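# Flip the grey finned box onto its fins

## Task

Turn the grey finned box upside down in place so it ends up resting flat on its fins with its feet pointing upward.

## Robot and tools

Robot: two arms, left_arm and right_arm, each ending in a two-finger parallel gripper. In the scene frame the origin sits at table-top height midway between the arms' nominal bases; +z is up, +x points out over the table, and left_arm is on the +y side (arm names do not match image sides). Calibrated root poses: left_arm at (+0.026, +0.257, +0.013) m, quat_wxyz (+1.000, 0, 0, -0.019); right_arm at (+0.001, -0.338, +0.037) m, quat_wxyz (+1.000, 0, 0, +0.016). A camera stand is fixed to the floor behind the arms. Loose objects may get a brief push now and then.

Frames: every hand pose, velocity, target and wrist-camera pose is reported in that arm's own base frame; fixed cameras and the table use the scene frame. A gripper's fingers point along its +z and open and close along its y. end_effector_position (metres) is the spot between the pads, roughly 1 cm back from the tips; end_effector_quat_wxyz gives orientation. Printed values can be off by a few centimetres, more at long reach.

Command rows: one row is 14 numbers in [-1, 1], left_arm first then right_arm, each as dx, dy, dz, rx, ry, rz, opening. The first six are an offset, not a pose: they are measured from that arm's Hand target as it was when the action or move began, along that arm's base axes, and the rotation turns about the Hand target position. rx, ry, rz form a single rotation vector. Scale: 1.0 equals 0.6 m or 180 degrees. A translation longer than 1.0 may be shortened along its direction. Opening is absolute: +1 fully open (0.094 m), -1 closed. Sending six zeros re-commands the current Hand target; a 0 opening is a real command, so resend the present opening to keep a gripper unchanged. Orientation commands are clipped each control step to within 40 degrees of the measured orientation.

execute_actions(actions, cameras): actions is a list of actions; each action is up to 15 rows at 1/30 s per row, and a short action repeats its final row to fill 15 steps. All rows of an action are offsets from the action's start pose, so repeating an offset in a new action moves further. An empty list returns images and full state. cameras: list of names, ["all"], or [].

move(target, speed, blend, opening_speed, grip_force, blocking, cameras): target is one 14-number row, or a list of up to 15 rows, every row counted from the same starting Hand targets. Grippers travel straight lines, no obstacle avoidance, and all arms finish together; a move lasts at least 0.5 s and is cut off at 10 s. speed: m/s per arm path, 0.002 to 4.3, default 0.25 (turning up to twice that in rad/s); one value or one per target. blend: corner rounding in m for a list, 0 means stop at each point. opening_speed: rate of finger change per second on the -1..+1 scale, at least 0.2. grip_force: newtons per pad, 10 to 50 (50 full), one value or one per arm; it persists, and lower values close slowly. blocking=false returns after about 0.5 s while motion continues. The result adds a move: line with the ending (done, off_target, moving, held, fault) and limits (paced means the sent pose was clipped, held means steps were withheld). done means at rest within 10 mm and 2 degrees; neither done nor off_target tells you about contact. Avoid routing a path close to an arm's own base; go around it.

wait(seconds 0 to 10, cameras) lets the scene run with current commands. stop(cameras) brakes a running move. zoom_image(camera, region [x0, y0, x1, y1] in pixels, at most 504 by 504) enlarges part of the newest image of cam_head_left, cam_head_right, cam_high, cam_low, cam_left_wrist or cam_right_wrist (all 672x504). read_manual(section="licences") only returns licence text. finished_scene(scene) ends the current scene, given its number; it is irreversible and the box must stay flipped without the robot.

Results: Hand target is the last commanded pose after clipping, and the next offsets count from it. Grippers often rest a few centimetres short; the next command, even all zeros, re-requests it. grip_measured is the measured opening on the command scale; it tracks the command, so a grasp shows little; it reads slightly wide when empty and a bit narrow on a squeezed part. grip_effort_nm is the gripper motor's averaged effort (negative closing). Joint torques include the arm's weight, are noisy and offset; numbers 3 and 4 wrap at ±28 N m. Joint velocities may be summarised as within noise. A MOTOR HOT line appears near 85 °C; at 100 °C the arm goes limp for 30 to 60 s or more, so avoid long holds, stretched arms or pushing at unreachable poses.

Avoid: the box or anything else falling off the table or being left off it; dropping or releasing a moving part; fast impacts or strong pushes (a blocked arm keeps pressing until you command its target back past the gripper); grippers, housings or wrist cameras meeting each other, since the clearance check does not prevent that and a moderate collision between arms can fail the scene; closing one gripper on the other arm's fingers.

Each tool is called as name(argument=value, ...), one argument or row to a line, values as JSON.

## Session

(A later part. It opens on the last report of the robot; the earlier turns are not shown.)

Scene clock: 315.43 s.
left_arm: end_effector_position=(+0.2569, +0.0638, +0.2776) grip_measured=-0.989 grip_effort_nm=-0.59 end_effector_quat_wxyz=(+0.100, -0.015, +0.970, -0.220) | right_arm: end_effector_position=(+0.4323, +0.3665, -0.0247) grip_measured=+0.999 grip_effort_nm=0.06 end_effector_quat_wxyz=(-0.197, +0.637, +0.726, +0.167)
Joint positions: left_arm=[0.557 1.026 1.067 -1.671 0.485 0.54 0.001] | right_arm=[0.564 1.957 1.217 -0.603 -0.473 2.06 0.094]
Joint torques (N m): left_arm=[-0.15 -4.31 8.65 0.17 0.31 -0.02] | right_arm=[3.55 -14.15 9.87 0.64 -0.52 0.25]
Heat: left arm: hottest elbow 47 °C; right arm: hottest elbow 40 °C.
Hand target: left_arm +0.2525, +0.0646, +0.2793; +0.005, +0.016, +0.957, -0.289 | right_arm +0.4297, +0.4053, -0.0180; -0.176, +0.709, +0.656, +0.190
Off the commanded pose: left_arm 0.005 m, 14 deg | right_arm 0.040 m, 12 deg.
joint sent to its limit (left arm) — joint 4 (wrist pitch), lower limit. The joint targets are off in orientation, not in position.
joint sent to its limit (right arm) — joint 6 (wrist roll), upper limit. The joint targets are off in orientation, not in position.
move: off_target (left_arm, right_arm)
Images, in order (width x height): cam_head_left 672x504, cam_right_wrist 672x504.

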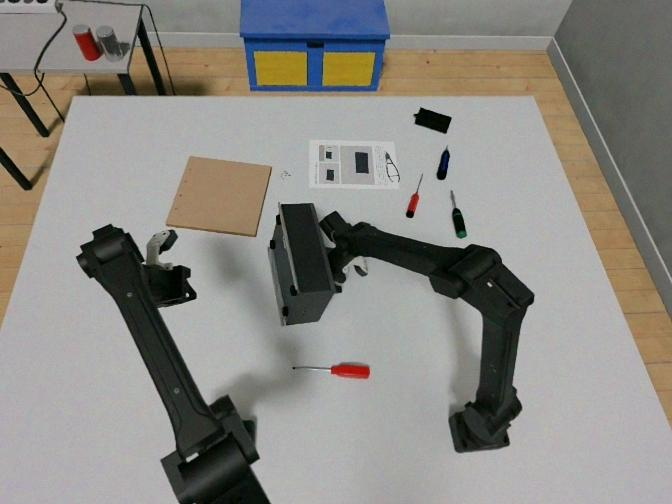

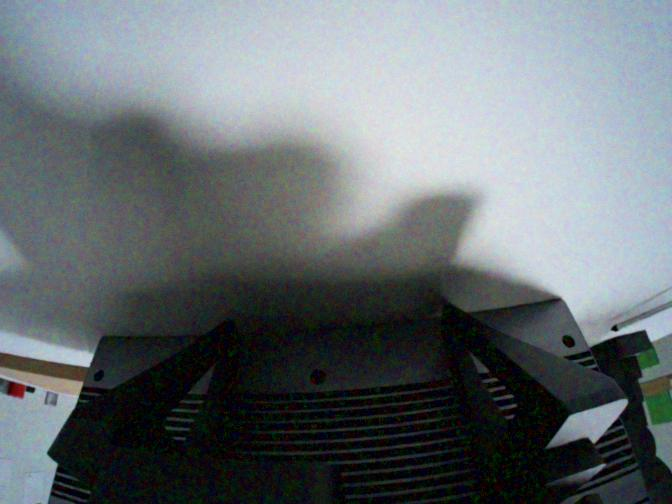

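move(
  target=[
    [0,0,0,0,0,0,-1, 0.025,-0.208,0.03,0,0,0,1],
    [0,0,0,0,0,0,-1, 0.033,-0.225,0.5,-0.0756,-0.1874,0.5333,1],
    [0,0,0,0,0,0,-1, 0.0355,0.04,0.47,-0.0756,-0.1874,0.5333,-0.1],
  ],
  blend=[0.02,0.05,0],
  speed=0.22,
  cameras=["cam_right_wrist","cam_head_left"],
)

Scene clock: 339.73 s.
left_arm: end_effector_position=(+0.2569, +0.0638, +0.2776) grip_measured=-0.989 grip_effort_nm=-0.59 end_effector_quat_wxyz=(+0.100, -0.015, +0.970, -0.220) | right_arm: end_effector_position=(+0.4446, +0.4213, +0.2528) grip_measured=-0.098 grip_effort_nm=-0.09 end_effector_quat_wxyz=(-0.017, -0.068, +0.993, +0.099)
Joint positions: left_arm=[0.557 1.026 1.067 -1.671 0.485 0.54 0.001] | right_arm=[0.709 1.9 1.979 -1.559 -0.179 0.58 0.042]
Joint torques (N m): left_arm=[-0.15 -4.25 8.64 0.18 0.31 -0.02] | right_arm=[-0.5 -16.91 11.67 0.38 0.02 0.06]
Heat: left arm: hottest elbow 47 °C; right arm: hottest elbow 43 °C.
Hand target: left_arm +0.2525, +0.0646, +0.2793; +0.005, +0.016, +0.957, -0.289 | right_arm +0.4510, +0.4293, +0.2642; -0.007, -0.066, +0.992, +0.105
Off the commanded pose: left_arm 0.005 m, 14 deg | right_arm 0.015 m, 1 deg.
joint sent to its limit (left arm) — joint 4 (wrist pitch), lower limit. The joint targets are off in orientation, not in position.
move: off_target (left_arm, right_arm); target 3's new opening was sent with right_arm's hand 0.015 m and 1 deg from that target
Images, in order (width x height): cam_head_left 672x504, cam_right_wrist 672x504.

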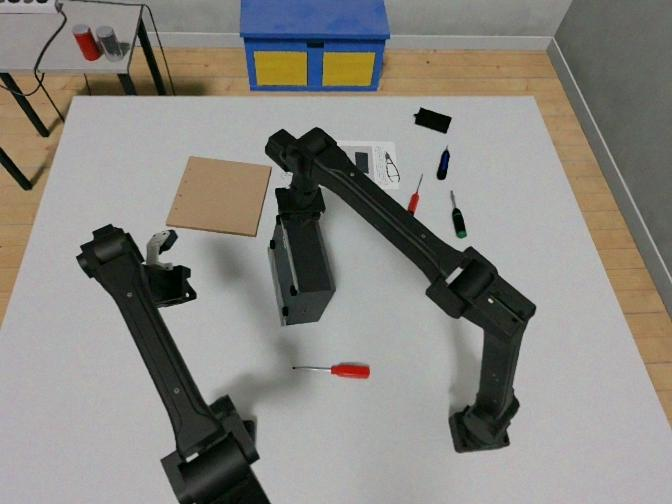

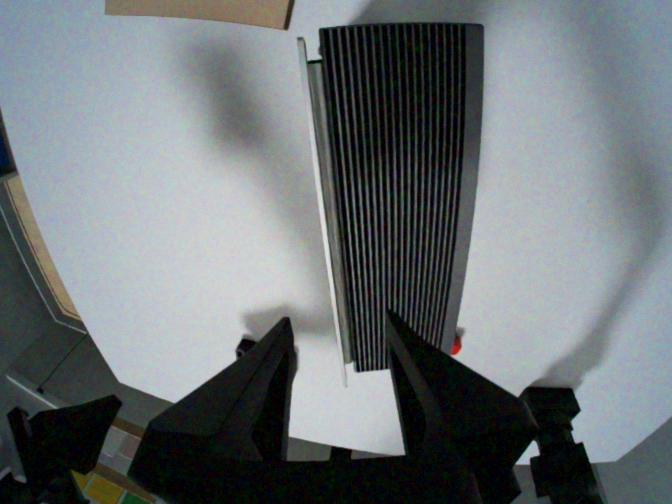

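move(
  target=[
    [0,0,0,0,0,0,-1, -0.02,0.005,0,0,0,-0.006,-0.1],
    [0,0,0,0,0,0,-1, -0.036,0.029,-0.143,0,0,-0.006,-0.1],
    [0,0,0,0,0,0,-1, -0.036,0.029,-0.143,0,0,-0.006,-0.6],
  ],
  speed=0.07,
  blend=[0.005,0,0],
  cameras=["cam_right_wrist","cam_head_left"],
)

zoom_image(
  camera="cam_right_wrist",
  region=[240, 220, 440, 420],
)

Scene clock: 356.97 s.
left_arm: end_effector_position=(+0.2569, +0.0638, +0.2776) grip_measured=-0.989 grip_effort_nm=-0.59 end_effector_quat_wxyz=(+0.100, -0.015, +0.970, -0.220) | right_arm: end_effector_position=(+0.4332, +0.4380, +0.1779) grip_measured=-0.598 grip_effort_nm=-0.09 end_effector_quat_wxyz=(-0.010, -0.053, +0.993, +0.101)
Joint positions: left_arm=[0.557 1.026 1.067 -1.671 0.485 0.54 0.001] | right_arm=[0.744 1.898 1.779 -1.336 -0.168 0.646 0.019]
Joint torques (N m): left_arm=[-0.15 -4.31 8.64 0.14 0.32 -0.01] | right_arm=[0.91 -18.26 7.9 1.09 -0.1 0.04]
Heat: left arm: hottest elbow 46 °C; right arm: hottest elbow 44 °C.
Hand target: left_arm +0.2525, +0.0646, +0.2793; +0.005, +0.016, +0.957, -0.289 | right_arm +0.4294, +0.4466, +0.1783; -0.006, -0.056, +0.993, +0.105
Off the commanded pose: left_arm 0.005 m, 14 deg | right_arm 0.010 m, 1 deg.
joint sent to its limit (left arm) — joint 4 (wrist pitch), lower limit. The joint targets are off in orientation, not in position.
move: off_target (left_arm)
Images, in order (width x height): cam_head_left 672x504, cam_right_wrist 672x504.

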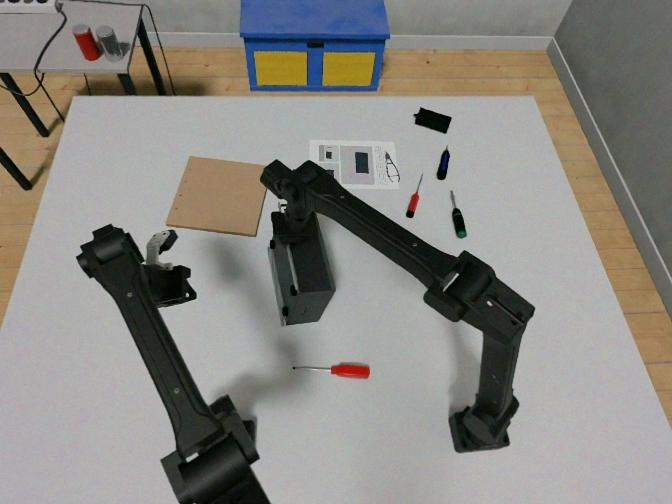

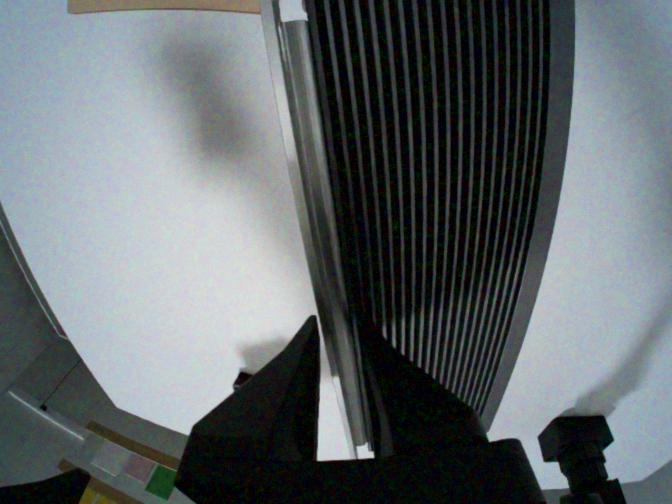

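Scaled by 2.520 from the camera's 672x504 image, which has a finer 960x720 frame.

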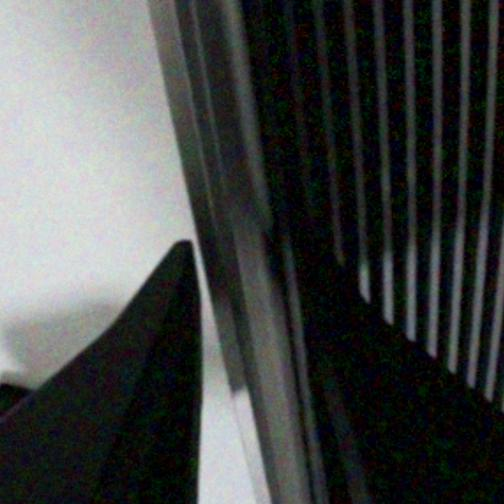

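move(
  target=[
    [0,0,0,0,0,0,-1, 0,0,0,0,0,0,-0.75],
    [0,0,0,0,0,0,-1, 0.0118,-0.108,0.0105,0.0718,0.0079,0,-0.75],
    [0,0,0,0,0,0,-1, 0.0218,-0.199,-0.0012,0.1546,0.017,0,-0.75],
  ],
  speed=0.045,
  blend=[0,0.01,0],
  cameras=["cam_right_wrist","cam_head_left"],
)

Scene clock: 380.57 s.
left_arm: end_effector_position=(+0.2569, +0.0638, +0.2776) grip_measured=-0.989 grip_effort_nm=-0.59 end_effector_quat_wxyz=(+0.100, -0.015, +0.970, -0.220) | right_arm: end_effector_position=(+0.4431, +0.3127, +0.1714) grip_measured=-0.749 grip_effort_nm=-0.08 end_effector_quat_wxyz=(-0.029, -0.033, +0.944, +0.327)
Joint positions: left_arm=[0.557 1.026 1.067 -1.671 0.485 0.54 0.001] | right_arm=[0.424 1.656 1.33 -1.015 -0.634 0.43 0.012]
Joint torques (N m): left_arm=[-0.15 -4.19 8.68 0.17 0.3 -0.02] | right_arm=[0.62 -14.56 8.1 2.07 -1.26 -0.2]
Heat: left arm: hottest elbow 46 °C; right arm: hottest elbow 44 °C.
Hand target: left_arm +0.2525, +0.0646, +0.2793; +0.005, +0.016, +0.957, -0.289 | right_arm +0.4425, +0.3272, +0.1776; -0.019, -0.053, +0.938, +0.342
Off the commanded pose: left_arm 0.005 m, 14 deg | right_arm 0.016 m, 3 deg.
joint sent to its limit (left arm) — joint 4 (wrist pitch), lower limit. The joint targets are off in orientation, not in position.
move: off_target (left_arm, right_arm)
Images, in order (width x height): cam_head_left 672x504, cam_right_wrist 672x504.

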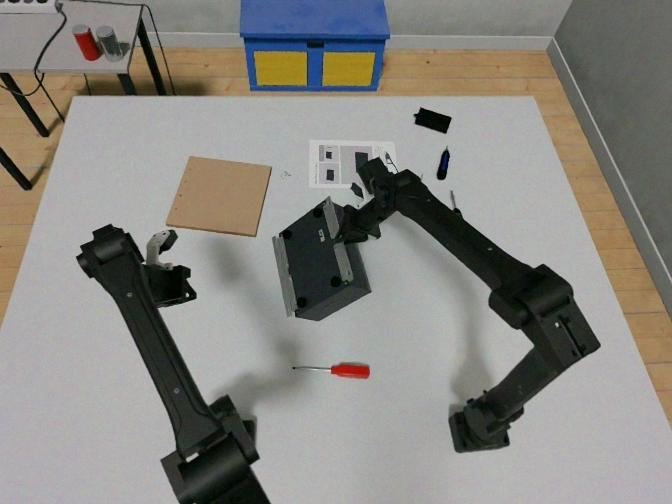

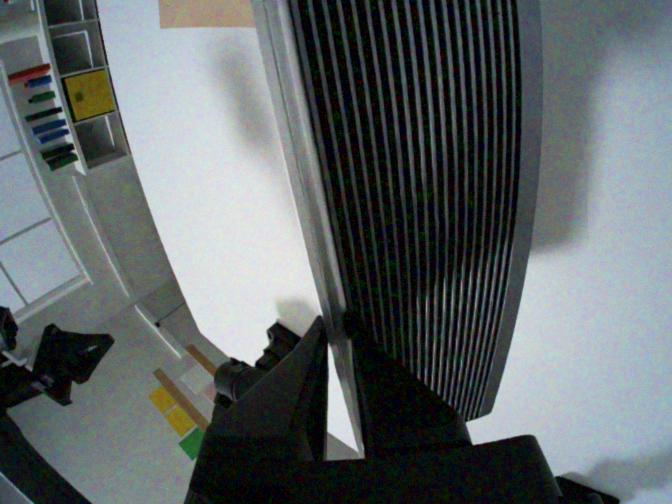

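move(
  target=[
    [0,0,0,0,0,0,-1, 0.0057,-0.0513,-0.0163,0.0553,0.006,0,-0.75],
    [0,0,0,0,0,0,-1, 0.0145,-0.1325,-0.0555,0.0994,0.0109,0,-0.75],
    [0,0,0,0,0,0,-1, 0.0227,-0.207,-0.1355,0.117,0.013,0,-0.75],
  ],
  speed=[0.03,0.03,0.025],
  blend=[0.01,0.01,0],
  cameras=["cam_right_wrist","cam_head_left","cam_low"],
)

zoom_image(
  camera="cam_low",
  region=[260, 210, 400, 310],
)

Scene clock: 403.47 s.
left_arm: end_effector_position=(+0.2569, +0.0638, +0.2776) grip_measured=-0.989 grip_effort_nm=-0.59 end_effector_quat_wxyz=(+0.100, -0.015, +0.970, -0.220) | right_arm: end_effector_position=(+0.4337, +0.2172, +0.0615) grip_measured=-0.745 grip_effort_nm=-0.29 end_effector_quat_wxyz=(-0.064, -0.049, +0.866, +0.494)
Joint positions: left_arm=[0.557 1.026 1.067 -1.671 0.485 0.54 0.001] | right_arm=[0.151 1.836 1.105 -0.899 -1.041 0.003 0.012]
Joint torques (N m): left_arm=[-0.03 -4.31 8.68 0.17 0.31 -0.02] | right_arm=[-4.07 -17.55 8.39 -0.14 -1.76 -0.19]
Heat: left arm: hottest elbow 46 °C; right arm: hottest elbow 43 °C.
Hand target: left_arm +0.2525, +0.0646, +0.2793; +0.005, +0.016, +0.957, -0.289 | right_arm +0.4562, +0.2031, +0.0964; -0.027, -0.049, +0.859, +0.509
Off the commanded pose: left_arm 0.005 m, 14 deg | right_arm 0.044 m, 5 deg.
joint sent to its limit (left arm) — joint 4 (wrist pitch), lower limit. The joint targets are off in orientation, not in position.
move: off_target (left_arm, right_arm)
Images, in order (width x height): cam_head_left 672x504, cam_low 672x504, cam_right_wrist 672x504.

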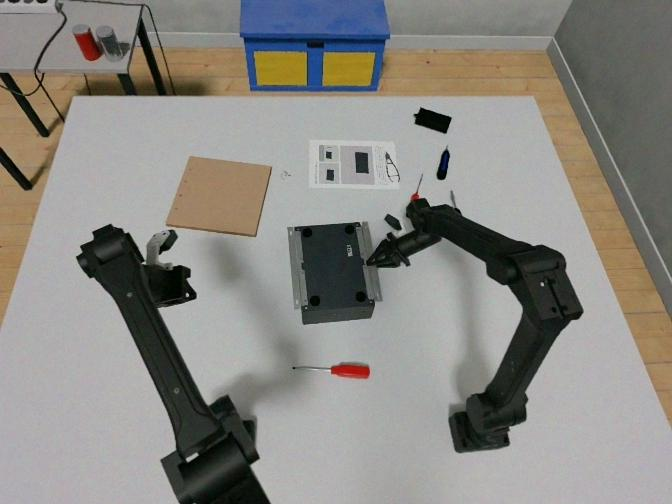

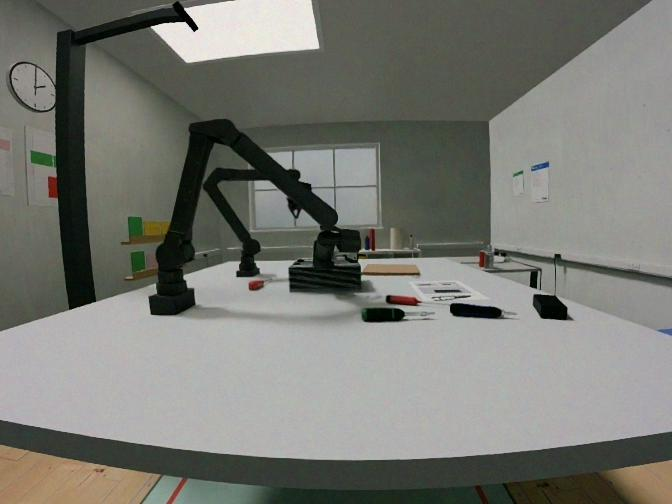

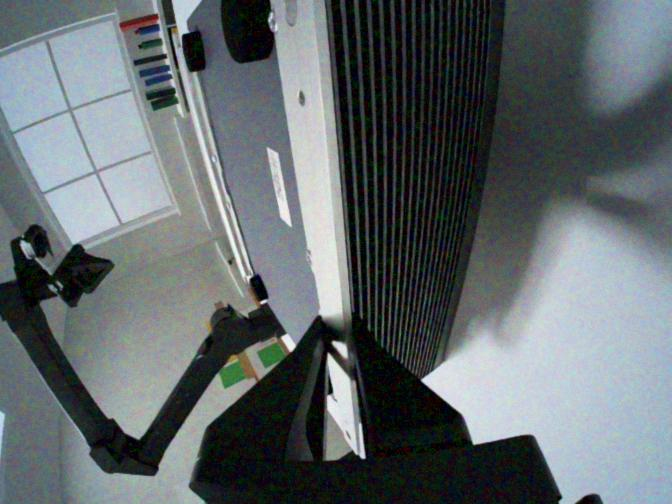

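Scaled by 3.600.

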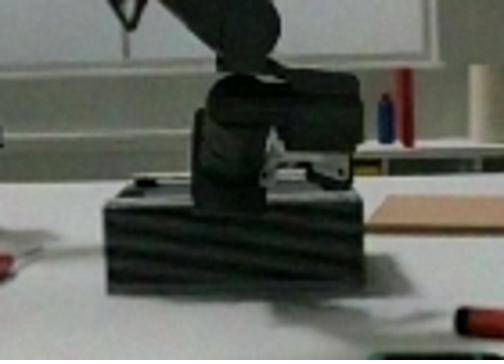

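move(
  target=[
    [0,0,0,0,0,0,-1, -0.02,0.015,-0.045,0,0,0,-0.65],
    [0,0,0,0,0,0,-1, -0.03,-0.01,-0.045,0,0,0,-0.5],
  ],
  speed=0.03,
  opening_speed=0.3,
  cameras=["cam_right_wrist","cam_head_left"],
)

Scene clock: 414.43 s.
left_arm: end_effector_position=(+0.2569, +0.0638, +0.2776) grip_measured=-0.989 grip_effort_nm=-0.59 end_effector_quat_wxyz=(+0.100, -0.015, +0.970, -0.220) | right_arm: end_effector_position=(+0.4357, +0.2025, +0.0629) grip_measured=-0.502 grip_effort_nm=0.07 end_effector_quat_wxyz=(-0.035, -0.049, +0.860, +0.507)
Joint positions: left_arm=[0.557 1.026 1.067 -1.671 0.485 0.54 0.001] | right_arm=[0.114 1.817 1.067 -0.844 -1.066 -0.014 0.023]
Joint torques (N m): left_arm=[-0.03 -4.31 8.61 0.18 0.32 -0.03] | right_arm=[-1.55 -14.8 5.75 0.1 -0.75 -0.19]
Heat: left arm: hottest elbow 46 °C; right arm: hottest elbow 43 °C.
Hand target: left_arm +0.2525, +0.0646, +0.2793; +0.005, +0.016, +0.957, -0.289 | right_arm +0.4382, +0.1970, +0.0694; -0.027, -0.049, +0.859, +0.509
Off the commanded pose: left_arm 0.005 m, 14 deg | right_arm 0.009 m, 1 deg.
joint sent to its limit (left arm) — joint 4 (wrist pitch), lower limit. The joint targets are off in orientation, not in position.
move: off_target (left_arm)
Images, in order (width x height): cam_head_left 672x504, cam_right_wrist 672x504.

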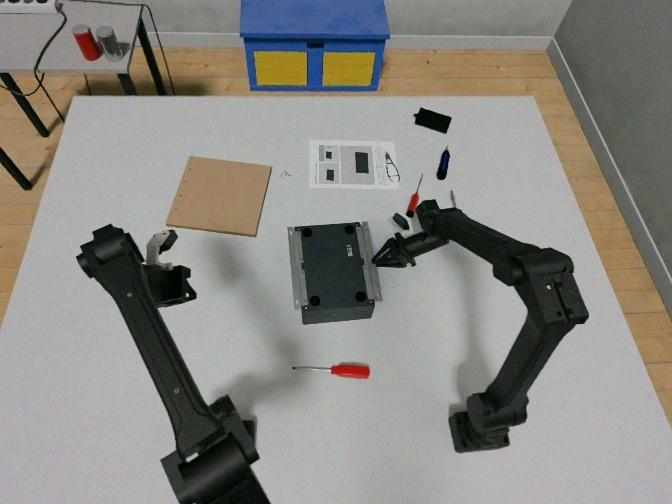

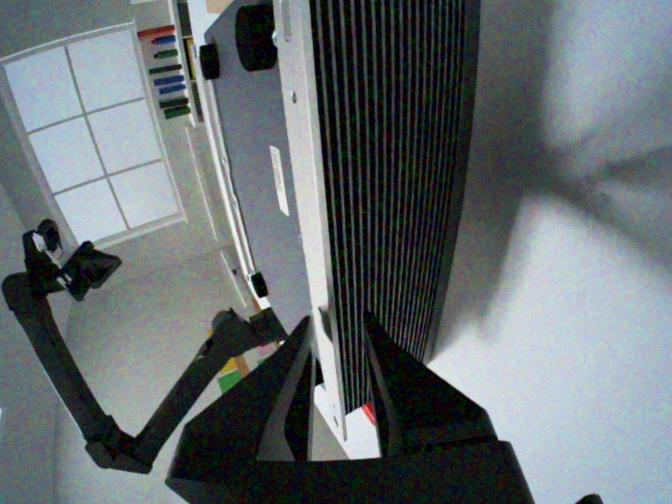

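move(
  target=[
    [0,0,0,0,0,0,-1, -0.085,-0.008,0,0,0,0,-0.5],
    [0,0,0,0,0,0,-1, -0.095,0.135,0,0,0,0,-0.5],
  ],
  speed=0.05,
  cameras=["cam_right_wrist","cam_head_left"],
)

Scene clock: 424.07 s.
left_arm: end_effector_position=(+0.2569, +0.0638, +0.2776) grip_measured=-0.989 grip_effort_nm=-0.59 end_effector_quat_wxyz=(+0.100, -0.015, +0.970, -0.220) | right_arm: end_effector_position=(+0.3833, +0.2554, +0.0632) grip_measured=-0.501 grip_effort_nm=0.04 end_effector_quat_wxyz=(-0.032, -0.019, +0.864, +0.502)
Joint positions: left_arm=[0.557 1.026 1.067 -1.671 0.485 0.54 0.001] | right_arm=[0.259 1.675 0.852 -0.453 -1.029 0.383 0.023]
Joint torques (N m): left_arm=[-0.21 -4.13 8.65 0.14 0.31 -0.02] | right_arm=[3.14 -11.11 6.61 2.26 -0.9 -0.04]
Heat: left arm: hottest elbow 46 °C; right arm: hottest elbow 42 °C.
Hand target: left_arm +0.2525, +0.0646, +0.2793; +0.005, +0.016, +0.957, -0.289 | right_arm +0.3810, +0.2781, +0.0693; -0.028, -0.049, +0.859, +0.509
Off the commanded pose: left_arm 0.005 m, 14 deg | right_arm 0.024 m, 4 deg.
joint sent to its limit (left arm) — joint 4 (wrist pitch), lower limit. The joint targets are off in orientation, not in position.
move: off_target (left_arm, right_arm)
Images, in order (width x height): cam_head_left 672x504, cam_right_wrist 672x504.

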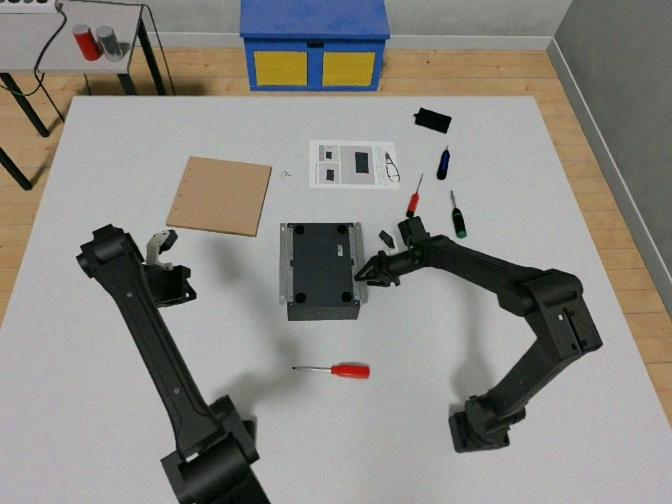

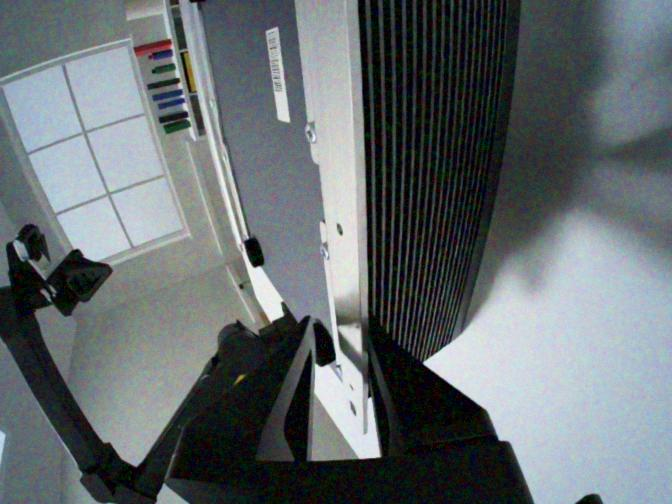

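move(
  target=[
    [0,0,0,0,0,0,-1, 0.0,-0.06,0,0,0,0,-0.4],
    [0,0,0,0,0,0,-1, 0.01,-0.27,0.0,0,0,0,-0.4],
    [0,0,0,0,0,0,-1, 0.0,-0.36,0.15,0,0,0,-0.4],
  ],
  speed=0.08,
  blend=[0,0.02,0],
  cameras=["cam_head_left","cam_high","cam_low"],
)

zoom_image(
  camera="cam_low",
  region=[260, 210, 400, 310],
)

Scene clock: 436.33 s.
left_arm: end_effector_position=(+0.2569, +0.0638, +0.2776) grip_measured=-0.989 grip_effort_nm=-0.59 end_effector_quat_wxyz=(+0.100, -0.015, +0.970, -0.220) | right_arm: end_effector_position=(+0.3693, +0.0696, +0.1477) grip_measured=-0.401 grip_effort_nm=0.07 end_effector_quat_wxyz=(-0.046, -0.041, +0.856, +0.513)
Joint positions: left_arm=[0.557 1.026 1.067 -1.671 0.485 0.54 0.001] | right_arm=[-0.207 1.651 1.067 -1.552 -0.98 -0.611 0.028]
Joint torques (N m): left_arm=[-0.21 -4.19 8.65 0.17 0.32 -0.03] | right_arm=[-1.67 -11.34 8.53 -0.76 -0.4 -0.13]
Heat: left arm: hottest elbow 46 °C; right arm: hottest elbow 41 °C.
Hand target: left_arm +0.2525, +0.0646, +0.2793; +0.005, +0.016, +0.957, -0.289 | right_arm +0.3811, +0.0620, +0.1594; -0.027, -0.049, +0.859, +0.509
Off the commanded pose: left_arm 0.005 m, 14 deg | right_arm 0.018 m, 2 deg.
joint sent to its limit (left arm) — joint 4 (wrist pitch), lower limit. The joint targets are off in orientation, not in position.
move: off_target (left_arm, right_arm)
Images, in order (width x height): cam_head_left 672x504, cam_high 672x504, cam_low 672x504.

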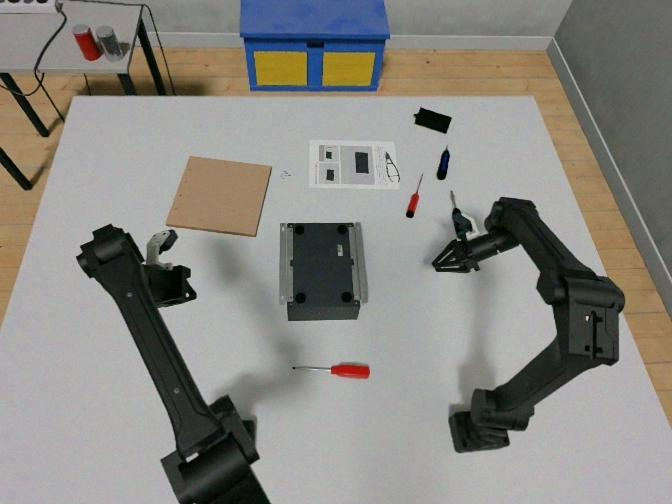

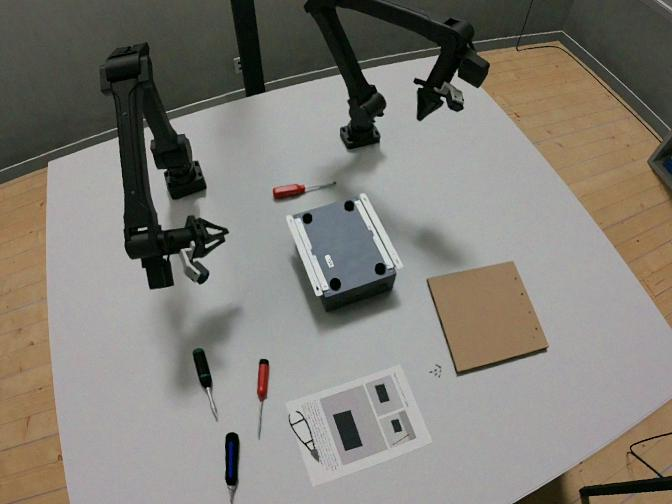

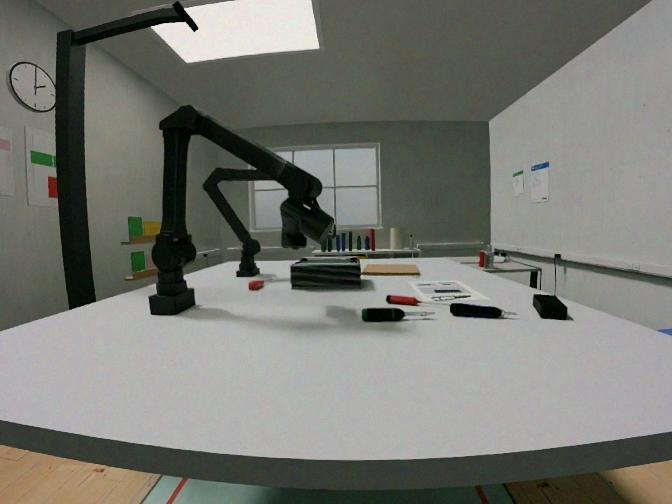

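Scaled by 3.600.

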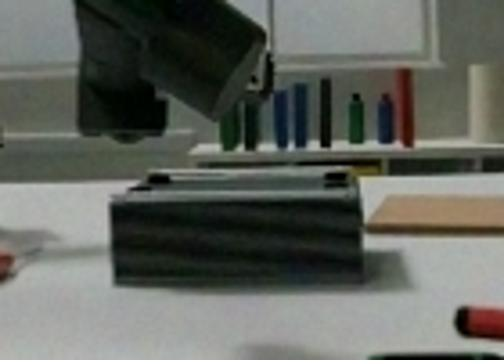

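finished_scene(
  scene=2,
)

The scene is finished: the task was done.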